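# Pack bottle and packet into gift bag on tray

## Task

Get the red bottle and the pink packet inside the gift bag, set the bag upright on the red tray, and finish with neither hand in contact with the bottle, the packet or the bag.

## Robot and tools

Robot: two arms, each ending in a five-finger hand. left_arm carries a left hand, its base at (-0.033, +0.248, 0) m; right_arm carries a right hand, base at (-0.031, -0.225, +0.002) m. A post stands on the floor behind them. Loose objects may occasionally get a brief nudge.

Frame: the scene frame has its origin at table-top height, halfway between the nominal bases; +x points out over the table, +z up, and left_arm sits on the +y side (image sides differ). All positions, orientations (quat_wxyz) and offsets use this frame's axes. Printed hand positions can be off by a few cm, more at long reach.

Hand point: a spot fixed to the palm, 0.15 m out from the wrist face along the fingers and 0.05 m in front of the palm. Its +z runs along the straight fingers, +y out of the palm, +x across the palm away from the thumb on the right hand (toward the thumb on the left hand). Straight fingertips extend 0.06-0.07 m past it; finger centre lines lie 0.06 m behind it (-y). A wrist bracket on the little-finger side reaches 0.10 m across and can strike things.

The row (shared by execute_actions and move): 28 numbers, each in [-1, 1], both arms always present. Order: left_arm dx, dy, dz, rx, ry, rz; left hand little, ring, middle, index, thumb_bend, thumb_turn; left force_limit, speed; then the same 14 for right_arm. The six pose numbers are an offset, not a pose: they count from that arm's Hand target at the start of the action (or move), along scene axes, 1.0 = 0.6 m or 180 degrees; rx, ry, rz form one rotation vector turning about the Hand target's position. Every row in an action counts from that same start; repeating an offset in a new action moves further. All zeros means no new pose request. Translation longer than 1.0 is shortened. The orientation actually used is clipped to within 40 degrees of the measured one each step.

Hand numbers are absolute motor targets: +1 open/straight, -1 closed/curled; thumb_turn -1 puts the thumb opposite the fingers, +1 beside the palm. force_limit maps -1 to about 0 N and +1 to 10 N at the fingertip (15 N for the two thumb motors). speed rises from almost zero at -1 to full at +0.48 and stays full above; full travel takes 0.49 s. For a soft grip close at speed -0.94 or slower. There is no 'no change' value: to keep a hand as is, resend the eight hand numbers of the last row actually executed for it; before any row, use hand_measured plus hand_force_limit and hand_speed. With the thumb turned in, the hand wraps objects roughly 0.035-0.065 m thick, handles down to 0.025 m; a thumb-to-index pinch holds light items up to about 0.08 m. To squeeze more, raise force_limit and send a target more closed than hand_measured; to loosen, send one more open.

Tools:
- execute_actions(actions, cameras): actions is a list of actions; each action has up to 15 rows, one per 1/30 s step, the last row held to step 15. Images return only if actions is empty or cameras names them.
- move(target, speed, blend, blocking, cameras): target is one row or up to 15 rows; every row's offsets count from the same starting Hand targets, not from the previous row. Paths are straight, all capped at 10 s total. speed is m/s, 0.002 to 4.3 (default 0.25), turning at twice that in rad/s; one value or one per target. blend in m rounds corners (0 = stop at each). blocking=false returns after about 0.5 s while the motion continues. Moves do not avoid obstacles or the other arm; faster moves lag and overshoot more and hit harder.
- wait(seconds 0-3600), stop(), zoom_image(camera, region [x0, y0, x1, y1] pixels, at most 504x504, only a camera from the latest images), show_instructions(), finished_scene(scene=1, optional, irreversible).
Cameras: cam_head_left, cam_head_right, cam_high, each 896x504.

Results: end_effector_position (m) and end_effector_quat_wxyz per hand point; Hand target (the last commanded pose after clipping, base for next offsets); joint positions, velocities (may be omitted if within noise), torques; hand_measured, hand_stopped_by (moving, target, force, stalled, fault), hand_load_n (positive = pushed open; near 0 after a lost grip), hand_force_limit, hand_speed. Action calls list some intermediate positions. A move adds a 'move:' line: done, off_target, moving, held or fault, plus limits=paced (pose clipped) or limits=held (steps withheld). Resting 1-3 cm (sometimes 5 cm) below the command is normal friction or sag, not contact; resend the missing distance as an offset if needed.

Cautions: objects falling or being left off the table fail the task. Avoid drops, releasing moving items, slams, hard pushes, overloading fingers, and any contact between the two arms or hands (can end the scene). A blocked arm keeps pushing until commanded back past its hand point. Near the base, small moves can swing the whole arm. Holding loads, stretching out or pushing heats motors: a MOTOR HOT line appears at 85 °C, and at 100 °C that arm drops and stays faulted 30-60 s. Joint limits (rad): waist ±2.880, shoulder 0 to 3.142, elbow 0 to 3.019, wrist pitch -1.693 to 1.571, wrist yaw ±1.571, wrist roll ±2.094.

Each tool is called after ">>>" in YAML: its name, and indented under it one key for each argument.

Reference images:

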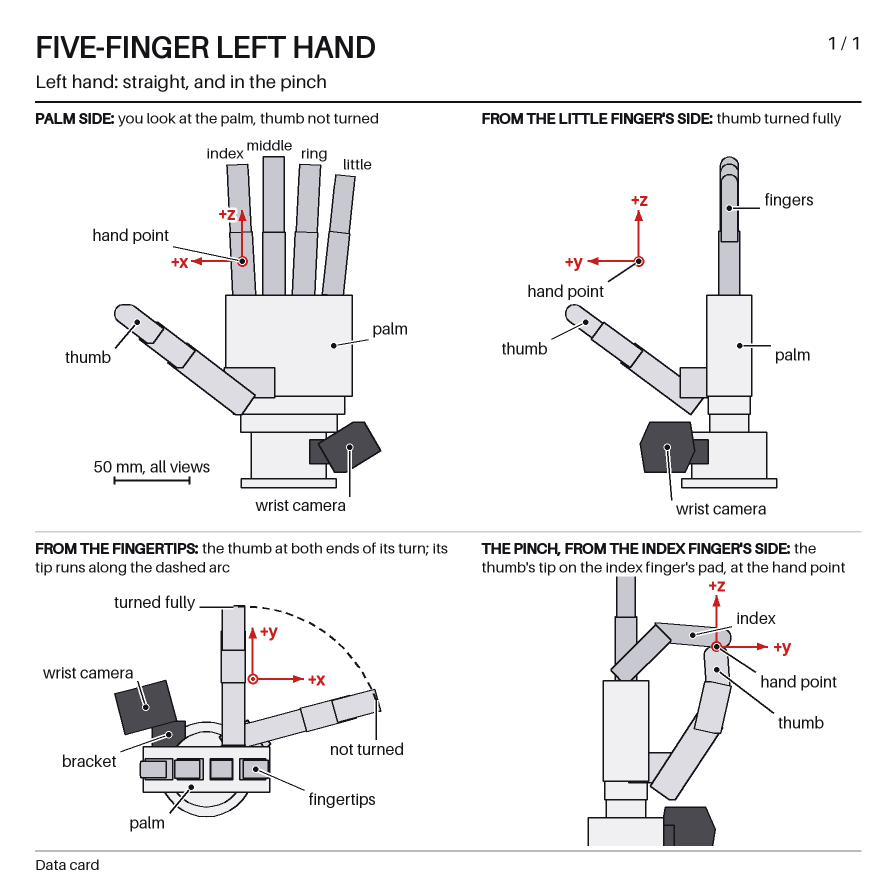

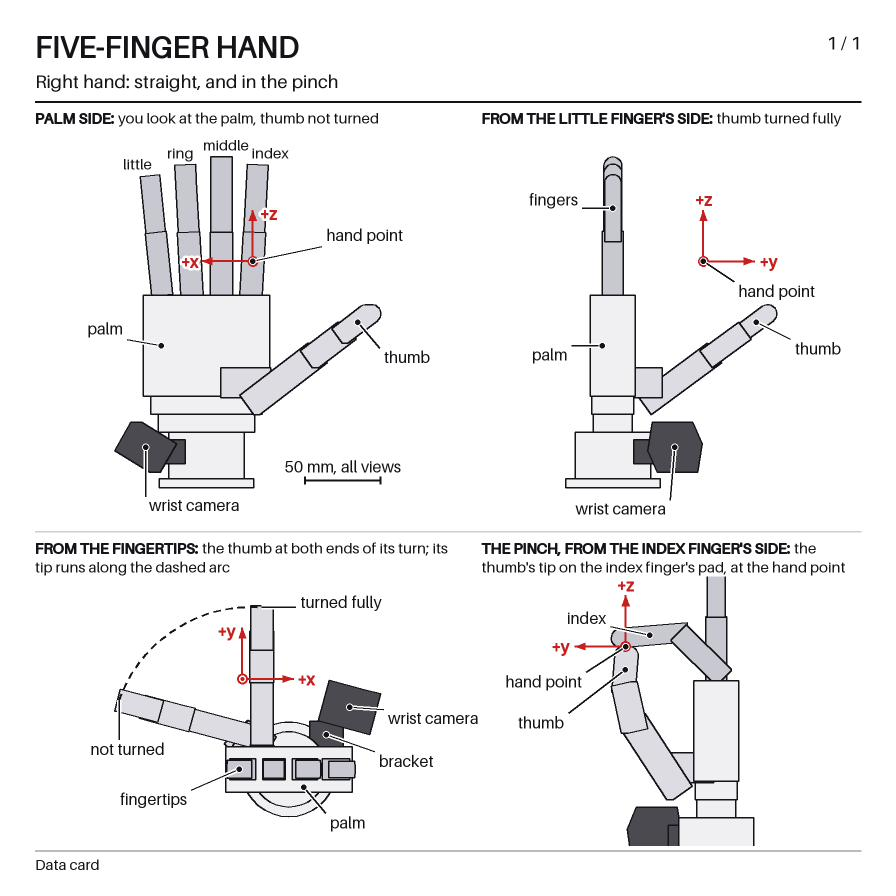

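## Session

>>> execute_actions:
  actions: []

Scene clock: 0.00 s.
left_arm: end_effector_position=(+0.6194, +0.0361, +0.3890) hand_measured=(+1.000, +1.000, +1.000, +1.000, +1.000, +1.000) hand_load_n=(+0.0, +0.0, +0.0, +0.0, +0.0, +0.0) hand_stopped_by=(target, target, target, target, target, target) hand_force_limit=0.00 hand_speed=-0.80 end_effector_quat_wxyz=(+0.376, +0.866, -0.026, +0.329) | right_arm: end_effector_position=(+0.2162, -0.5143, +0.2643) hand_measured=(+1.000, +1.000, +1.000, +1.000, +1.000, +1.000) hand_load_n=(+0.0, +0.0, +0.0, +0.0, +0.0, +0.0) hand_stopped_by=(target, target, target, target, target, target) hand_force_limit=0.00 hand_speed=-0.80 end_effector_quat_wxyz=(+0.223, -0.188, +0.934, -0.207)
Joint positions: left_arm=[-0.048 1.607 1.53 -0.614 0.669 -1.92] | right_arm=[-1.145 1.091 1.102 -1.044 -0.32 0.14]
Joint velocities: within noise
Joint torques (N m): no reading
Heat: left arm: hottest waist 32 °C; right arm: hottest elbow 30 °C.
Hand target: left_arm +0.6231, +0.0358, +0.3982; +0.377, +0.862, -0.029, +0.338 | right_arm +0.2195, -0.5210, +0.2803; +0.228, -0.190, +0.928, -0.225

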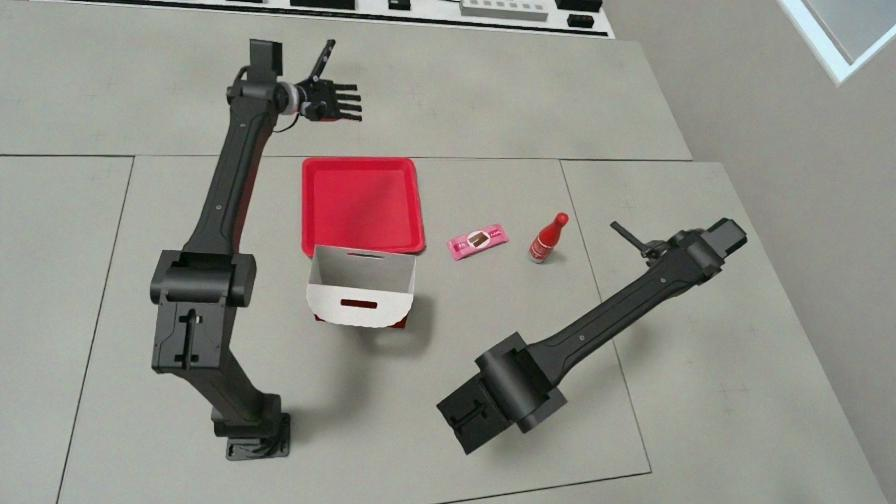

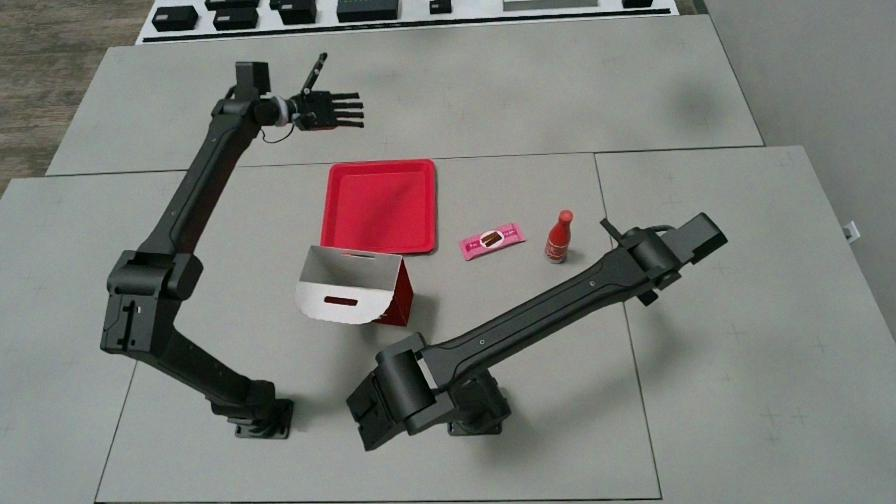

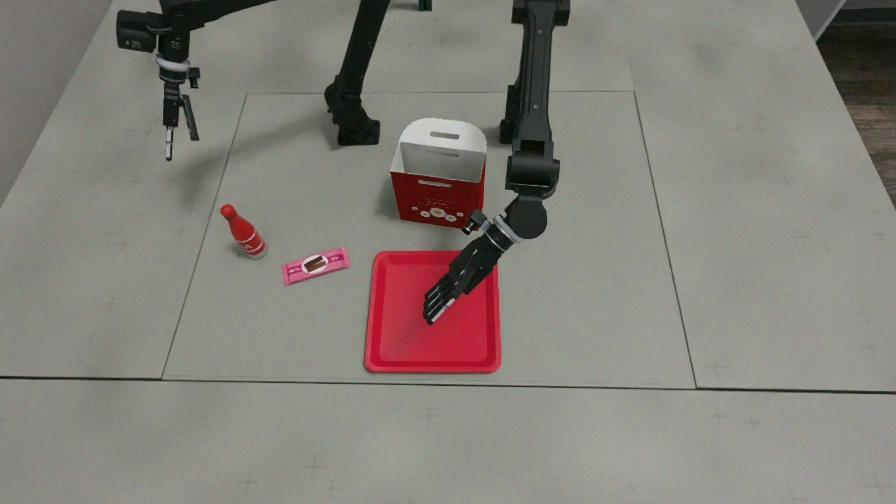

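>>> zoom_image:
  camera: "cam_high"
  region: [340, 90, 540, 260]

>>> zoom_image:
  camera: "cam_head_left"
  region: [270, 200, 470, 350]

>>> zoom_image:
  camera: "cam_head_right"
  region: [270, 200, 470, 350]

>>> zoom_image:
  camera: "cam_high"
  region: [200, 190, 370, 300]

>>> zoom_image:
  camera: "cam_head_right"
  region: [430, 190, 630, 290]

Scaled by 2.520 from the camera's image (finer frame: 1280x720).

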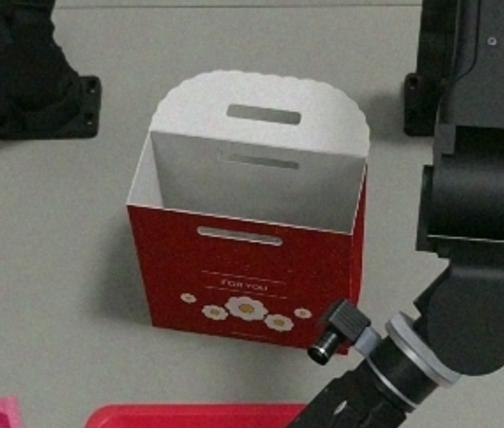

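Scaled by 2.520 from the camera's image (finer frame: 1280x720).

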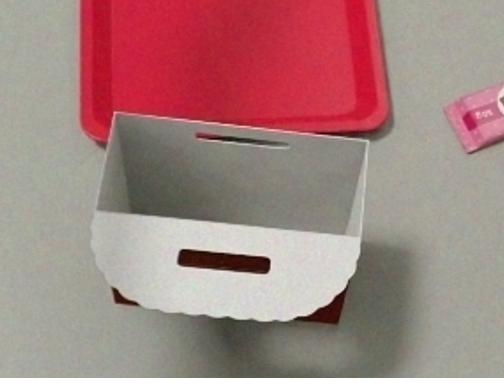

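Scaled by 2.520 from the camera's image (finer frame: 1280x720).

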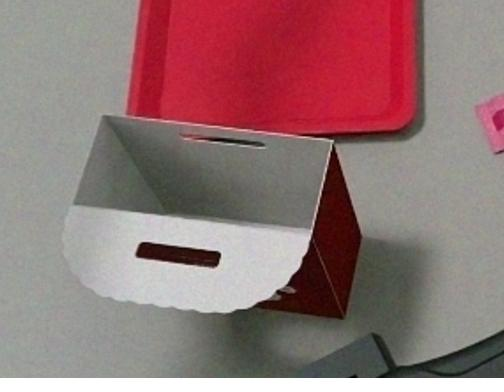

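Scaled by 2.965 from the camera's image (finer frame: 1280x720).

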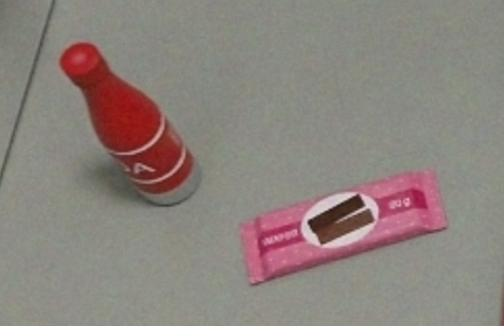

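Scaled by 2.520 from the camera's image (finer frame: 1280x720).

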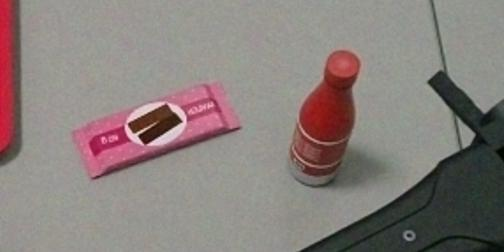

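>>> move:
  target: [-0.30, 0.0, 0.0, 0.0486, 0.365, 0.4235, 1, 1, 1, 1, 1, -1, 0.0, 0.0, 0, 0, 0, 0, 0, 0, 1, 1, 1, 1, 1, -1, 0.0, 0.0]
  speed: 0.35
  cameras: ["all"]

Scene clock: 455.53 s.
left_arm: end_effector_position=(+0.4470, +0.0391, +0.4051) hand_measured=(+1.000, +1.000, +1.000, +1.000, +1.000, -1.000) hand_load_n=(+0.0, +0.5, +0.0, +0.0, +0.0, +0.0) hand_stopped_by=(target, target, target, target, target, target) hand_force_limit=0.00 hand_speed=0.00 end_effector_quat_wxyz=(+0.203, +0.971, +0.122, +0.031) | right_arm: end_effector_position=(+0.2162, -0.5143, +0.2643) hand_measured=(+1.000, +1.000, +1.000, +1.000, +1.000, -1.000) hand_load_n=(+0.0, +0.0, +0.0, +0.0, +0.0, +0.0) hand_stopped_by=(target, target, target, target, target, target) hand_force_limit=0.00 hand_speed=0.00 end_effector_quat_wxyz=(+0.223, -0.188, +0.934, -0.207)
Joint positions: left_arm=[-0.173 1.458 1.769 -1.68 0.363 -2.066] | right_arm=[-1.145 1.091 1.102 -1.044 -0.32 0.14]
Joint torques (N m): left_arm=[0.26 -9.05 8.87 -0.08 0.47 -0.16] | right_arm=[2.43 -6.89 10.95 1.7 -0.18 0.09]
Heat: left arm: hottest elbow 45 °C; right arm: hottest elbow 47 °C.
Hand target: left_arm +0.4431, +0.0357, +0.3982; +0.092, +0.893, +0.441, +0.014 | right_arm +0.2195, -0.5210, +0.2803; +0.228, -0.190, +0.928, -0.225
Off the commanded pose: left_arm 0.009 m, 70 deg; orientation clipped | right_arm 0.018 m, 2 deg.
joint sent to its limit (left arm) — joint 4 (wrist pitch), lower limit; joint 6 (wrist roll), lower limit. The joint targets are off in orientation, not in position.
move: off_target (left_arm); limits=paced

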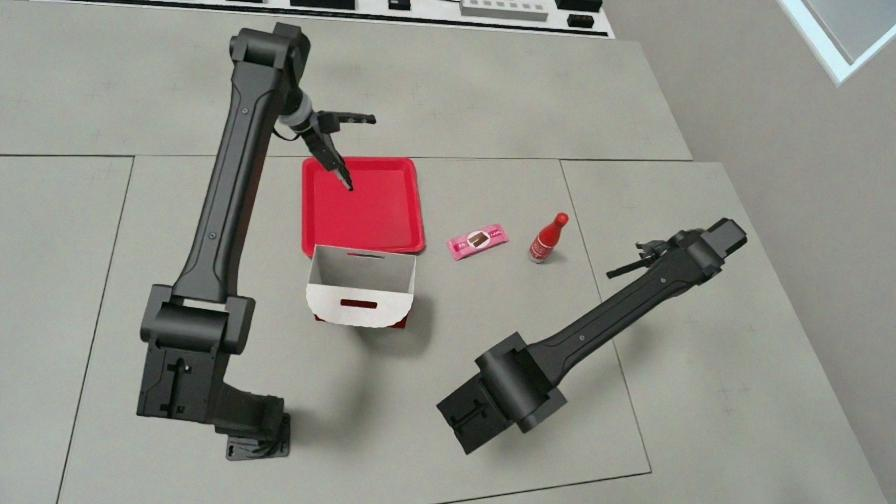

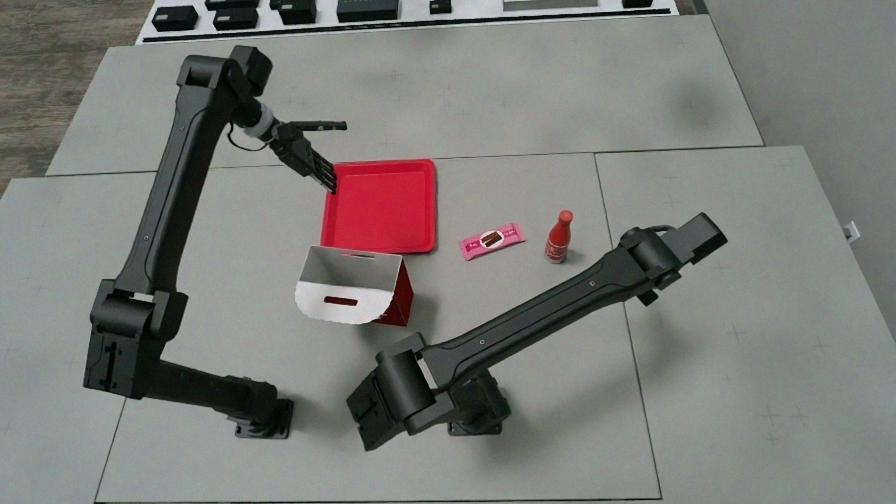

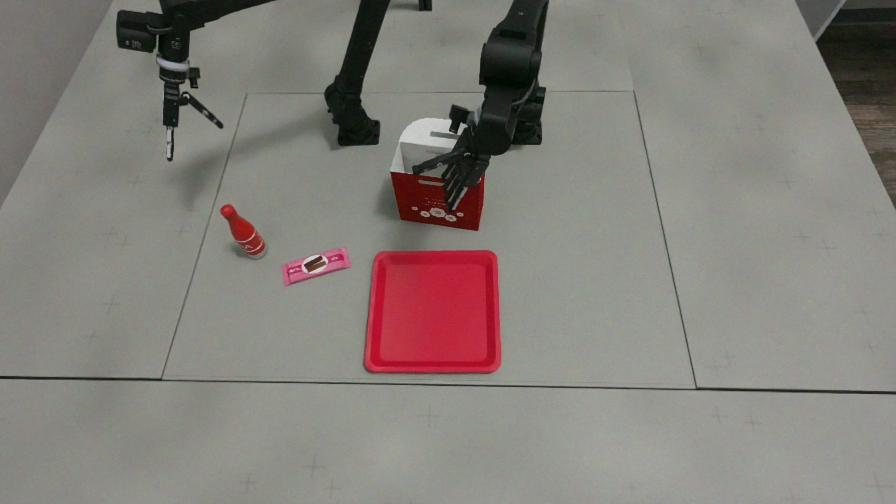

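>>> move:
  target: [-0.305, -0.01, -0.08, 0.0611, -0.0529, -0.839, 1, 1, 1, 1, 0.4, -1, 0.0, 0.0, 0, 0, 0, 0, 0, 0, 1, 1, 1, 1, 1, -1, 0.0, 0.0]
  speed: 0.45
  cameras: ["all"]

Scene clock: 498.33 s.
left_arm: end_effector_position=(+0.2676, +0.0284, +0.3518) hand_measured=(+1.000, +1.000, +1.000, +1.000, +0.400, -1.000) hand_load_n=(-0.5, +0.0, +0.0, +0.0, +0.0, +0.0) hand_stopped_by=(target, target, target, target, target, target) hand_force_limit=0.00 hand_speed=0.00 end_effector_quat_wxyz=(+0.020, -0.657, +0.748, -0.088) | right_arm: end_effector_position=(+0.2162, -0.5143, +0.2643) hand_measured=(+1.000, +1.000, +1.000, +1.000, +1.000, -1.000) hand_load_n=(+0.0, +0.0, +0.0, +0.0, +0.0, +0.0) hand_stopped_by=(target, target, target, target, target, target) hand_force_limit=0.00 hand_speed=0.00 end_effector_quat_wxyz=(+0.223, -0.188, +0.934, -0.207)
Joint positions: left_arm=[-0.446 1.337 1.624 -1.68 0.026 -0.355] | right_arm=[-1.145 1.091 1.102 -1.044 -0.32 0.14]
Joint torques (N m): left_arm=[-0.15 -7.77 8.85 -0.12 -0.09 0.13] | right_arm=[2.55 -6.95 10.95 1.68 -0.17 0.09]
Heat: left arm: hottest elbow 40 °C; right arm: hottest elbow 47 °C.
Hand target: left_arm +0.2601, +0.0298, +0.3503; +0.000, -0.649, +0.760, +0.000 | right_arm +0.2195, -0.5210, +0.2803; +0.228, -0.190, +0.928, -0.225
Off the commanded pose: left_arm 0.008 m, 10 deg | right_arm 0.018 m, 2 deg.
joint sent to its limit (left arm) — joint 4 (wrist pitch), lower limit. The joint targets are off in orientation, not in position.
move: off_target (left_arm)

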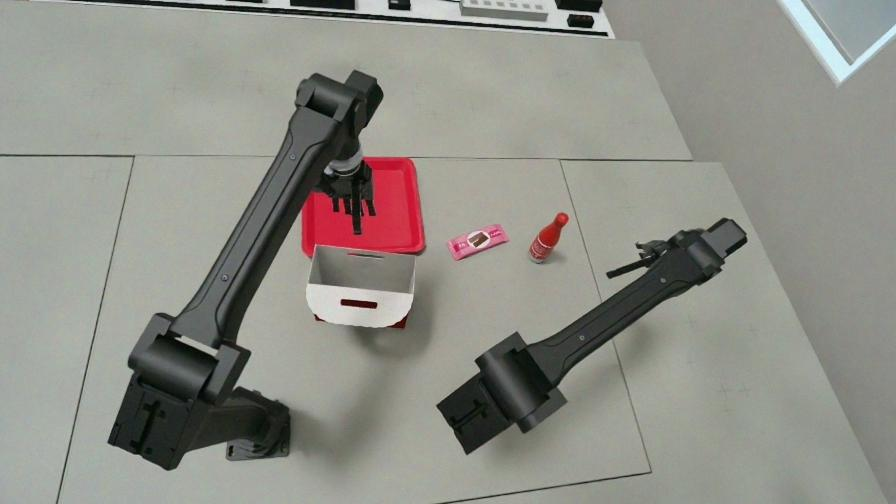

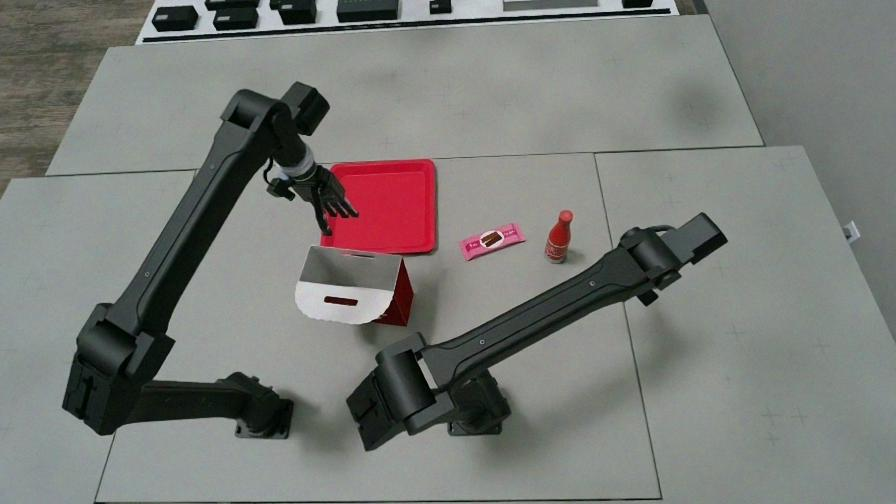

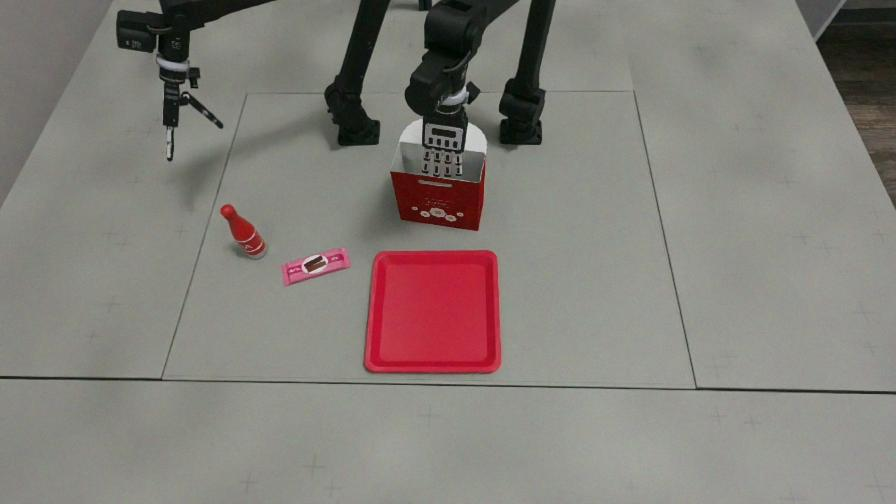

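>>> zoom_image:
  camera: "cam_high"
  region: [380, 70, 510, 240]

>>> zoom_image:
  camera: "cam_head_left"
  region: [280, 120, 460, 350]

Scaled by 2.965 from the camera's image (finer frame: 1280x720).

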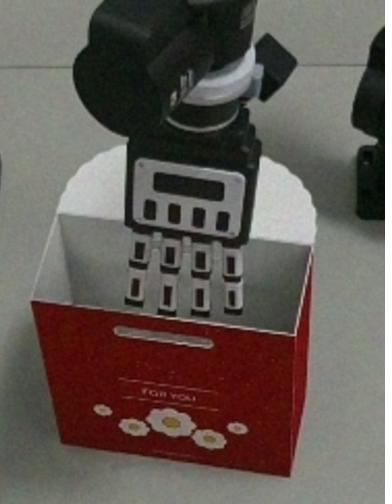

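Scaled by 2.191 from the camera's image (finer frame: 1280x720).

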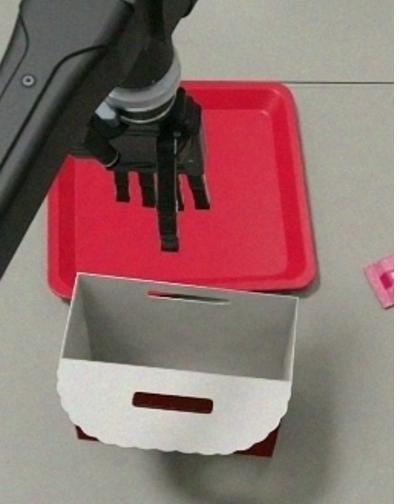

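>>> move:
  target: [0.0, -0.01, -0.235, 0, 0, 0, 1, 1, 1, 1, 0.4, -1, 0.0, 0.0, 0, 0, 0, 0, 0, 0, 1, 1, 1, 1, 1, -1, 0.0, 0.0]
  speed: 0.15
  cameras: ["all"]

>>> zoom_image:
  camera: "cam_high"
  region: [370, 90, 520, 260]

>>> zoom_image:
  camera: "cam_head_left"
  region: [280, 160, 460, 350]

>>> zoom_image:
  camera: "cam_head_right"
  region: [280, 160, 460, 350]

Scene clock: 546.40 s.
left_arm: end_effector_position=(+0.2613, +0.0267, +0.2152) hand_measured=(+1.000, +1.000, +1.000, +1.000, +0.400, -1.000) hand_load_n=(+0.0, +0.0, +0.0, +0.0, +0.0, +0.0) hand_stopped_by=(target, target, target, target, target, target) hand_force_limit=0.00 hand_speed=0.00 end_effector_quat_wxyz=(+0.000, -0.651, +0.759, -0.003) | right_arm: end_effector_position=(+0.2162, -0.5143, +0.2643) hand_measured=(+1.000, +1.000, +1.000, +1.000, +1.000, -1.000) hand_load_n=(+0.0, +0.0, +0.0, +0.0, +0.0, +0.0) hand_stopped_by=(target, target, target, target, target, target) hand_force_limit=0.00 hand_speed=0.00 end_effector_quat_wxyz=(+0.223, -0.188, +0.934, -0.207)
Joint positions: left_arm=[-0.471 1.412 1.33 -1.483 0.002 -0.354] | right_arm=[-1.145 1.091 1.102 -1.044 -0.32 0.14]
Joint torques (N m): left_arm=[0.15 -8.12 9.02 0.27 -0.11 -0.07] | right_arm=[2.43 -6.77 10.96 1.72 -0.18 0.08]
Heat: left arm: hottest elbow 39 °C; right arm: hottest elbow 47 °C.
Hand target: left_arm +0.2601, +0.0237, +0.2093; +0.000, -0.650, +0.760, +0.000 | right_arm +0.2195, -0.5210, +0.2803; +0.228, -0.190, +0.928, -0.225
Off the commanded pose: left_arm 0.007 m, 0 deg | right_arm 0.018 m, 2 deg.
move: done

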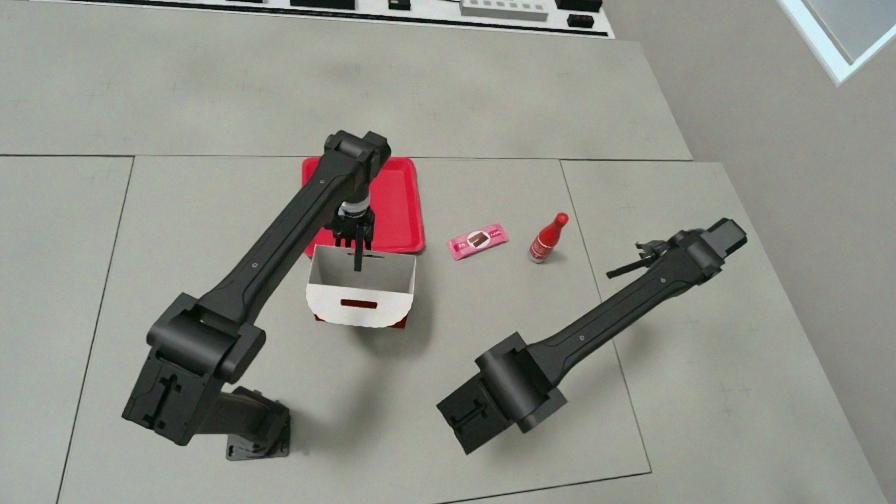

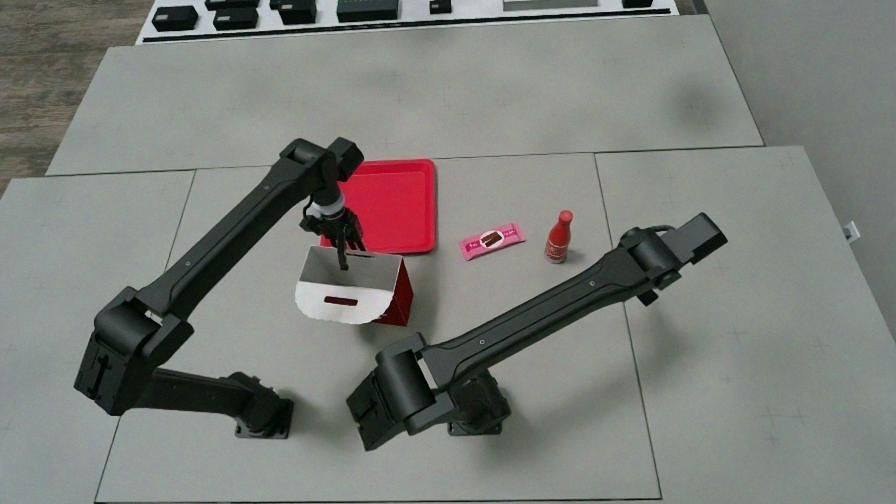

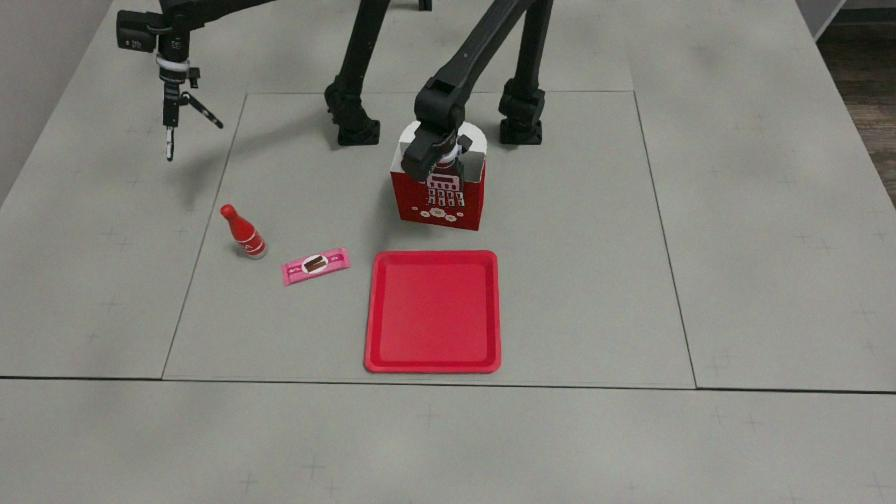

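Scaled by 2.965 from the camera's image (finer frame: 1280x720).

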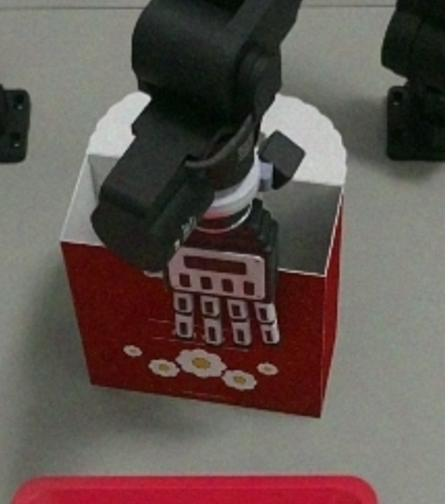

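Scaled by 2.653 from the camera's image (finer frame: 1280x720).

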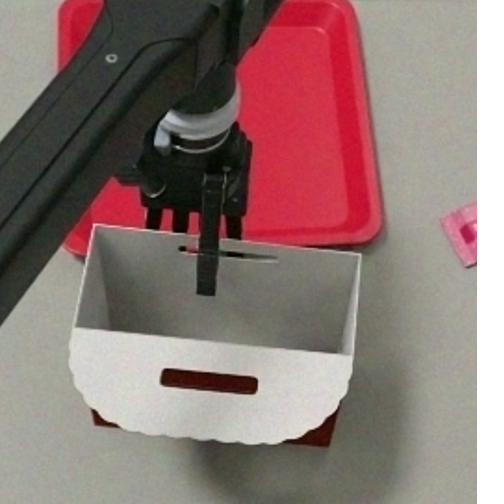

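Scaled by 2.653 from the camera's image (finer frame: 1280x720).

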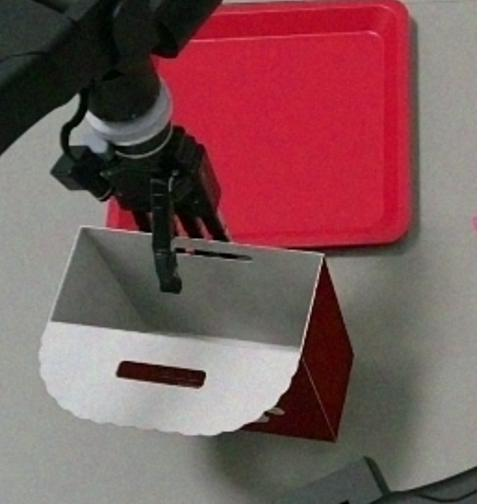

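>>> move:
  target:
    - [0.0, -0.017, -0.069, 0, 0, 0, 1, 1, 1, 1, 0.4, -1, 0.0, 0.0, 0, 0, 0, 0, 0, 0, 1, 1, 1, 1, 1, -1, 0.0, 0.0]
    - [-0.038, -0.014, -0.069, 0, 0, 0, 1, 1, 1, 1, 0.4, -1, 0.0, 0.0, 0, 0, 0, 0, 0, 0, 1, 1, 1, 1, 1, -1, 0.0, 0.0]
  speed: 0.08
  cameras: ["all"]

>>> zoom_image:
  camera: "cam_high"
  region: [370, 90, 520, 260]

>>> zoom_image:
  camera: "cam_head_left"
  region: [280, 160, 460, 350]

>>> zoom_image:
  camera: "cam_head_right"
  region: [280, 160, 460, 350]

Scene clock: 585.47 s.
left_arm: end_effector_position=(+0.2405, +0.0171, +0.1712) hand_measured=(+1.000, +1.000, +1.000, +1.000, +0.400, -1.000) hand_load_n=(+0.0, +0.0, +0.0, +0.0, +0.0, +0.0) hand_stopped_by=(target, target, target, target, target, target) hand_force_limit=0.00 hand_speed=0.00 end_effector_quat_wxyz=(-0.001, -0.647, +0.762, +0.000) | right_arm: end_effector_position=(+0.2162, -0.5143, +0.2643) hand_measured=(+1.000, +1.000, +1.000, +1.000, +1.000, -1.000) hand_load_n=(+0.0, +0.0, +0.0, +0.0, +0.0, +0.0) hand_stopped_by=(target, target, target, target, target, target) hand_force_limit=0.00 hand_speed=0.00 end_effector_quat_wxyz=(+0.223, -0.188, +0.934, -0.207)
Joint positions: left_arm=[-0.519 1.4 1.201 -1.372 0.001 -0.392] | right_arm=[-1.145 1.091 1.102 -1.044 -0.32 0.14]
Joint torques (N m): left_arm=[0.15 -8.12 8.4 0.18 -0.07 -0.14] | right_arm=[2.49 -6.89 10.96 1.69 -0.18 0.09]
Heat: left arm: hottest elbow 37 °C; right arm: hottest elbow 47 °C.
Hand target: left_arm +0.2373, +0.0153, +0.1679; +0.000, -0.650, +0.760, +0.000 | right_arm +0.2195, -0.5210, +0.2803; +0.228, -0.190, +0.928, -0.225
Off the commanded pose: left_arm 0.005 m, 0 deg | right_arm 0.018 m, 2 deg.
move: done

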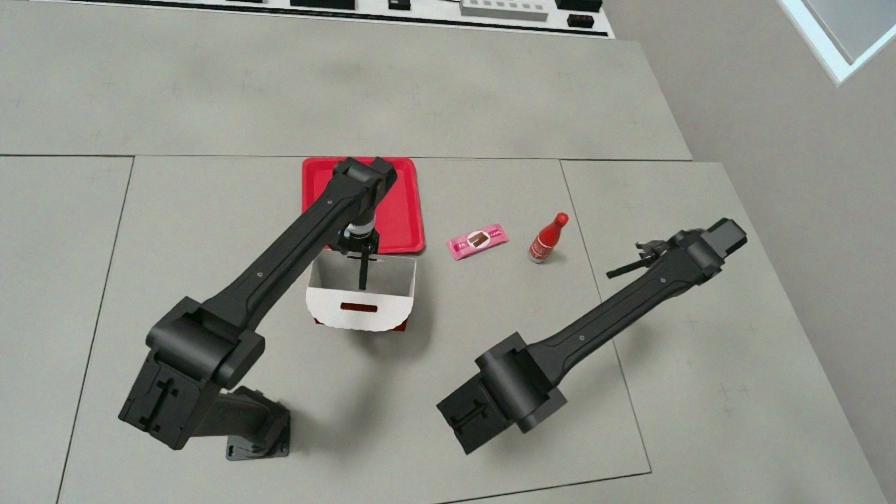

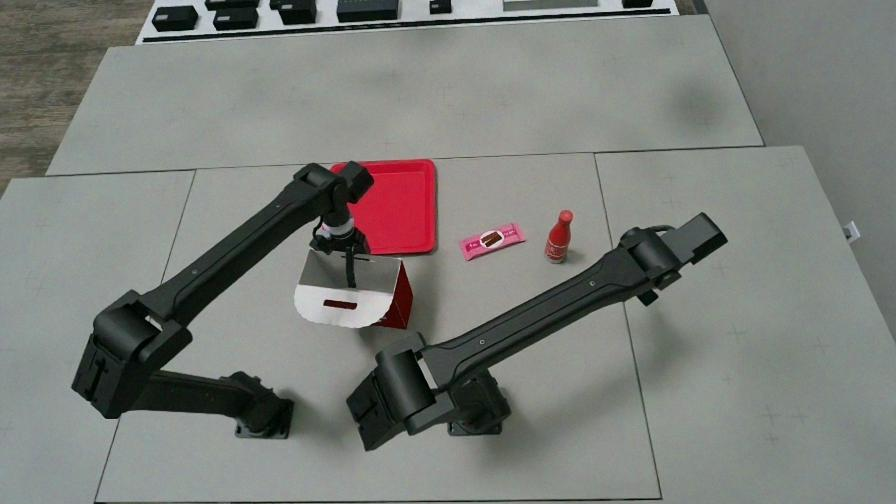

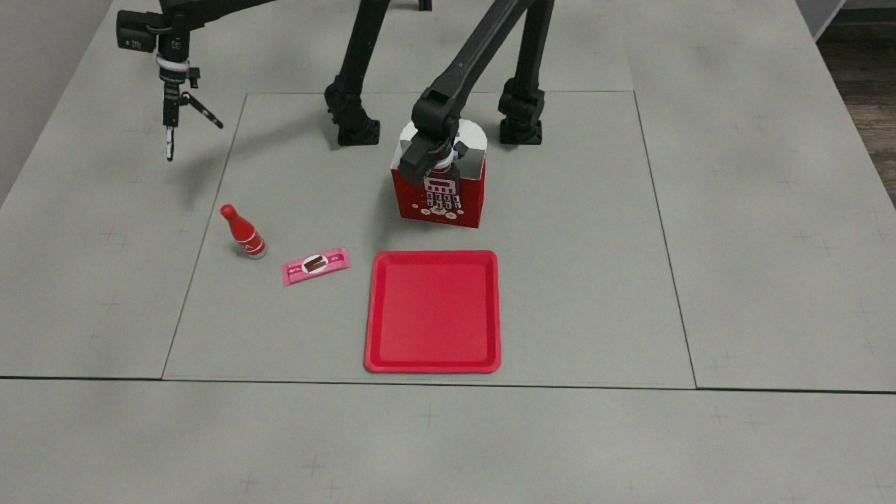

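Scaled by 2.965 from the camera's image (finer frame: 1280x720).

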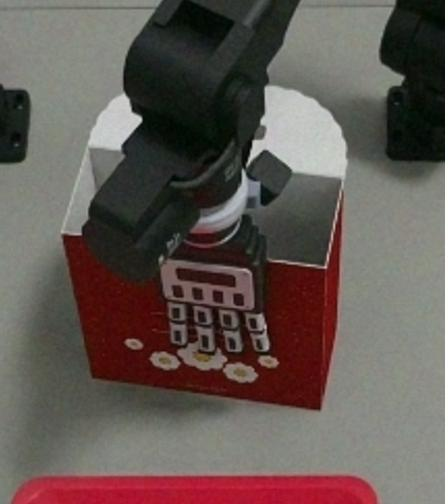

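Scaled by 2.653 from the camera's image (finer frame: 1280x720).

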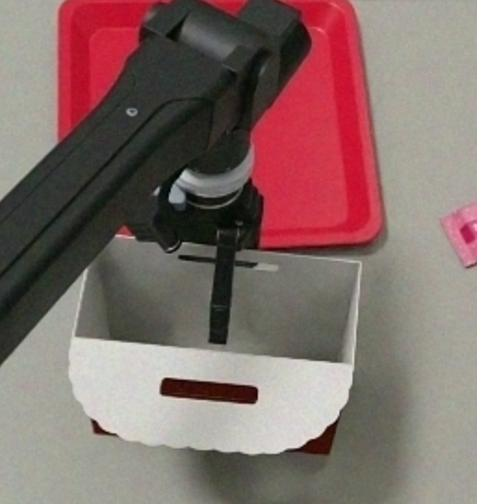

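Scaled by 2.653 from the camera's image (finer frame: 1280x720).

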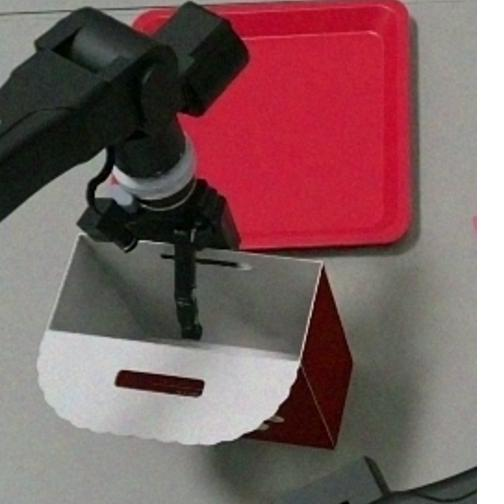

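>>> move:
  target: [0, 0, 0, 0, 0, 0, 1, 1, 1, 1, -1, -1, -0.3, -0.85, 0, 0, 0, 0, 0, 0, 1, 1, 1, 1, 1, -1, 0.0, 0.0]
  cameras: ["cam_head_left", "cam_high"]

>>> zoom_image:
  camera: "cam_head_left"
  region: [280, 160, 460, 350]

Scene clock: 604.50 s.
left_arm: end_effector_position=(+0.2405, +0.0171, +0.1712) hand_measured=(+1.000, +1.000, +1.000, +1.000, -0.654, -1.000) hand_load_n=(+0.0, +0.0, +0.0, +0.0, +0.0, +0.0) hand_stopped_by=(target, target, target, target, moving, target) hand_force_limit=-0.30 hand_speed=-0.85 end_effector_quat_wxyz=(-0.001, -0.647, +0.762, +0.000) | right_arm: end_effector_position=(+0.2162, -0.5143, +0.2643) hand_measured=(+1.000, +1.000, +1.000, +1.000, +1.000, -1.000) hand_load_n=(+0.0, +0.0, +0.0, +0.0, +0.0, +0.0) hand_stopped_by=(target, target, target, target, target, target) hand_force_limit=0.00 hand_speed=0.00 end_effector_quat_wxyz=(+0.223, -0.188, +0.934, -0.207)
Joint positions: left_arm=[-0.519 1.4 1.201 -1.372 0.001 -0.392] | right_arm=[-1.145 1.091 1.102 -1.044 -0.32 0.14]
Joint torques (N m): left_arm=[0.15 -8.29 8.47 0.17 -0.05 -0.14] | right_arm=[2.43 -6.83 10.97 1.73 -0.17 0.1]
Heat: left arm: hottest elbow 37 °C; right arm: hottest elbow 48 °C.
Hand target: left_arm +0.2373, +0.0153, +0.1679; +0.000, -0.650, +0.760, +0.000 | right_arm +0.2195, -0.5210, +0.2803; +0.228, -0.190, +0.928, -0.225
Off the commanded pose: left_arm 0.005 m, 0 deg | right_arm 0.018 m, 2 deg.
move: moving (left_arm; no rest 5 s after the move's start)

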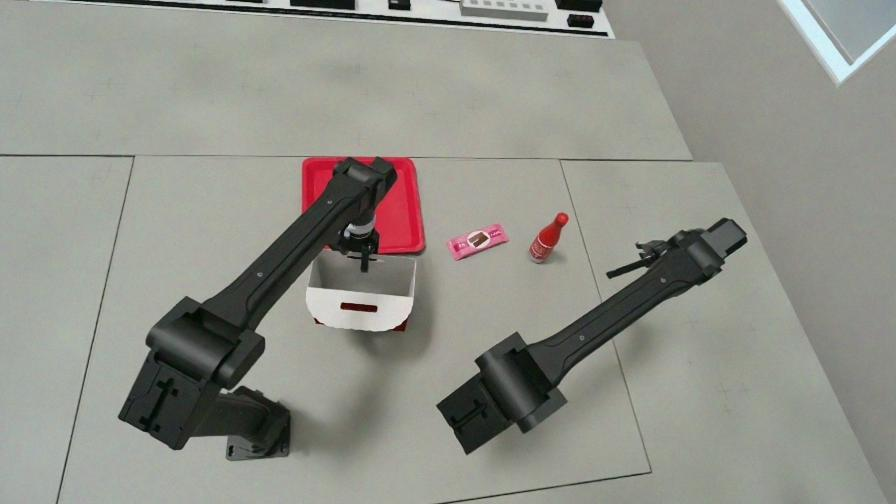

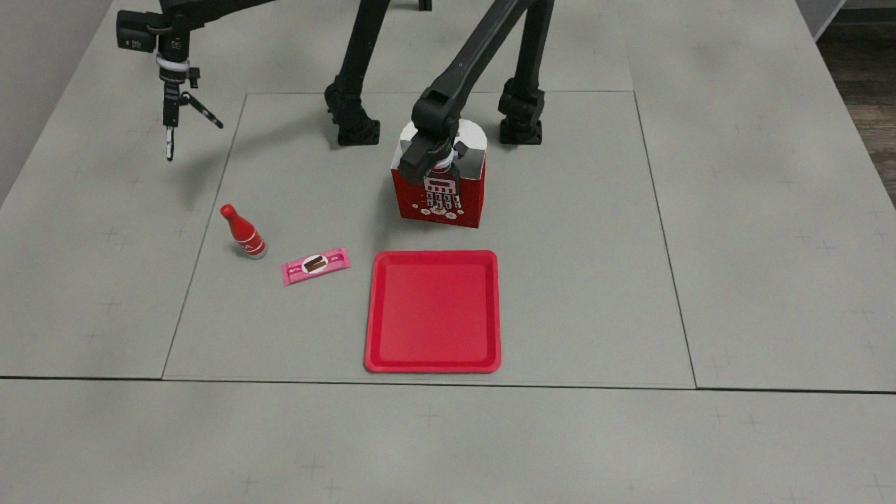

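Scaled by 2.653 from the camera's image (finer frame: 1280x720).

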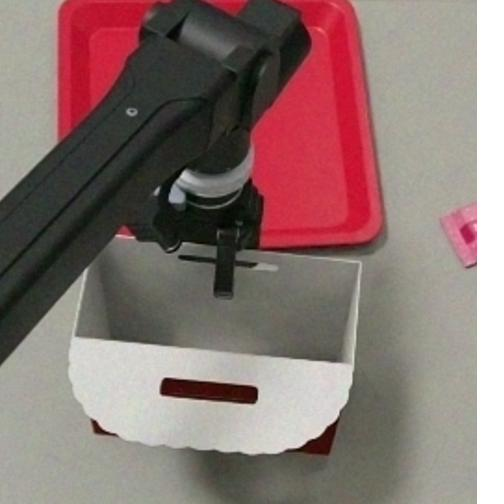

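>>> wait:
  seconds: 1
  cameras: ["all"]

>>> zoom_image:
  camera: "cam_head_left"
  region: [280, 160, 460, 350]

>>> zoom_image:
  camera: "cam_high"
  region: [370, 90, 520, 260]

Scene clock: 610.07 s.
left_arm: end_effector_position=(+0.2406, +0.0171, +0.1712) hand_measured=(+1.000, +1.000, +1.000, +1.000, -0.778, -1.000) hand_load_n=(+0.0, +0.0, +0.5, +0.0, +6.0, +0.5) hand_stopped_by=(target, target, target, target, force, target) hand_force_limit=-0.30 hand_speed=-0.85 end_effector_quat_wxyz=(-0.001, -0.647, +0.762, +0.000) | right_arm: end_effector_position=(+0.2162, -0.5143, +0.2643) hand_measured=(+1.000, +1.000, +1.000, +1.000, +1.000, -1.000) hand_load_n=(+0.0, +0.0, +0.0, +0.0, +0.0, +0.0) hand_stopped_by=(target, target, target, target, target, target) hand_force_limit=0.00 hand_speed=0.00 end_effector_quat_wxyz=(+0.223, -0.188, +0.934, -0.207)
Joint positions: left_arm=[-0.519 1.4 1.201 -1.372 0.001 -0.393] | right_arm=[-1.145 1.091 1.102 -1.044 -0.32 0.14]
Joint torques (N m): left_arm=[0.15 -8.23 8.4 0.13 -0.05 -0.16] | right_arm=[2.55 -6.83 11 1.69 -0.17 0.08]
Heat: left arm: hottest elbow 36 °C; right arm: hottest elbow 48 °C.
Hand target: left_arm +0.2373, +0.0153, +0.1679; +0.000, -0.650, +0.760, +0.000 | right_arm +0.2195, -0.5210, +0.2803; +0.228, -0.190, +0.928, -0.225
Off the commanded pose: left_arm 0.005 m, 0 deg | right_arm 0.018 m, 2 deg.
wait: 1.00 s; at rest from the start

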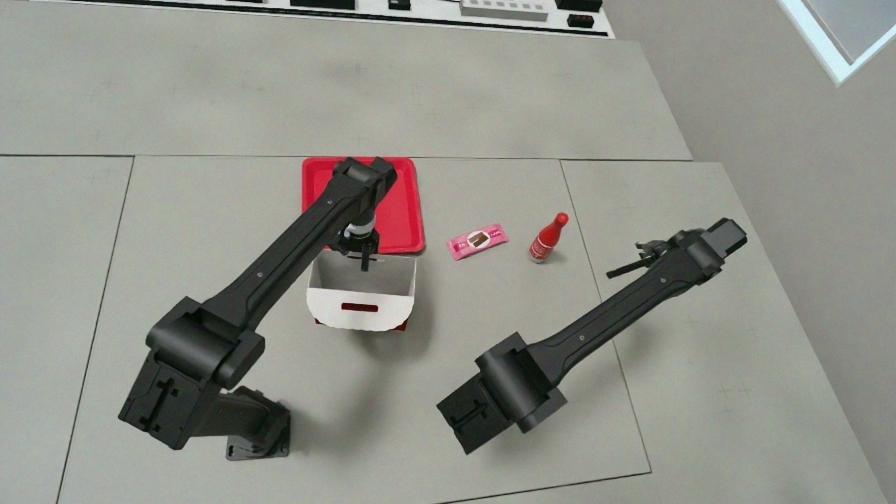

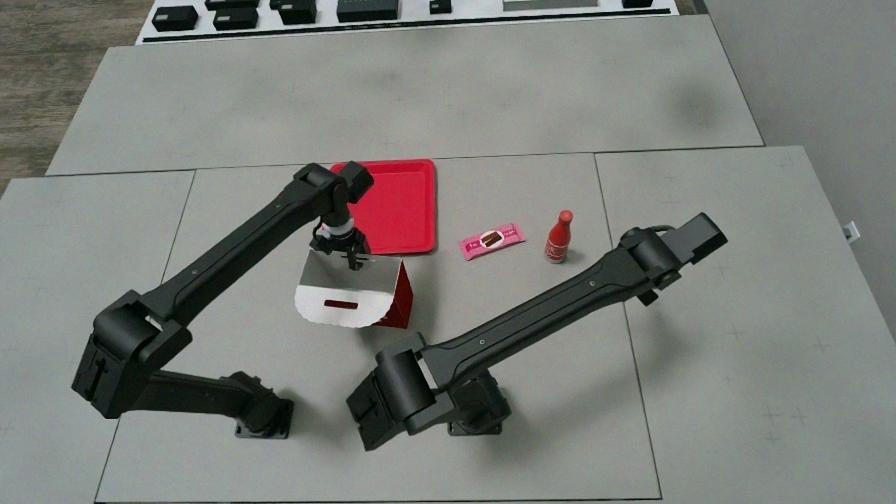

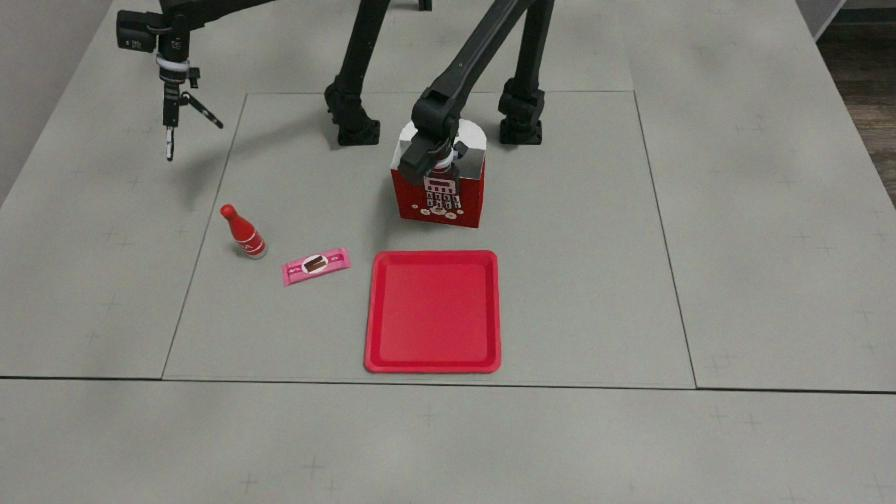

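Scaled by 2.653 from the camera's image (finer frame: 1280x720).

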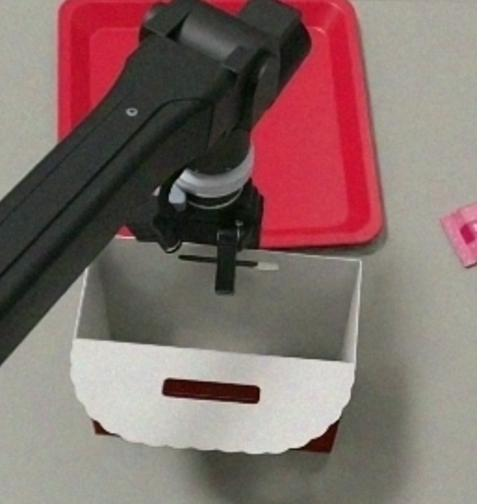

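Scaled by 2.965 from the camera's image (finer frame: 1280x720).

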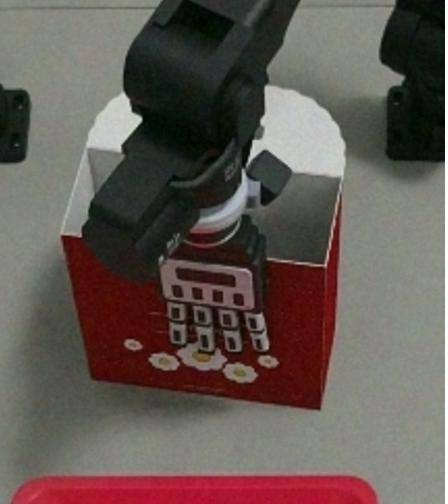

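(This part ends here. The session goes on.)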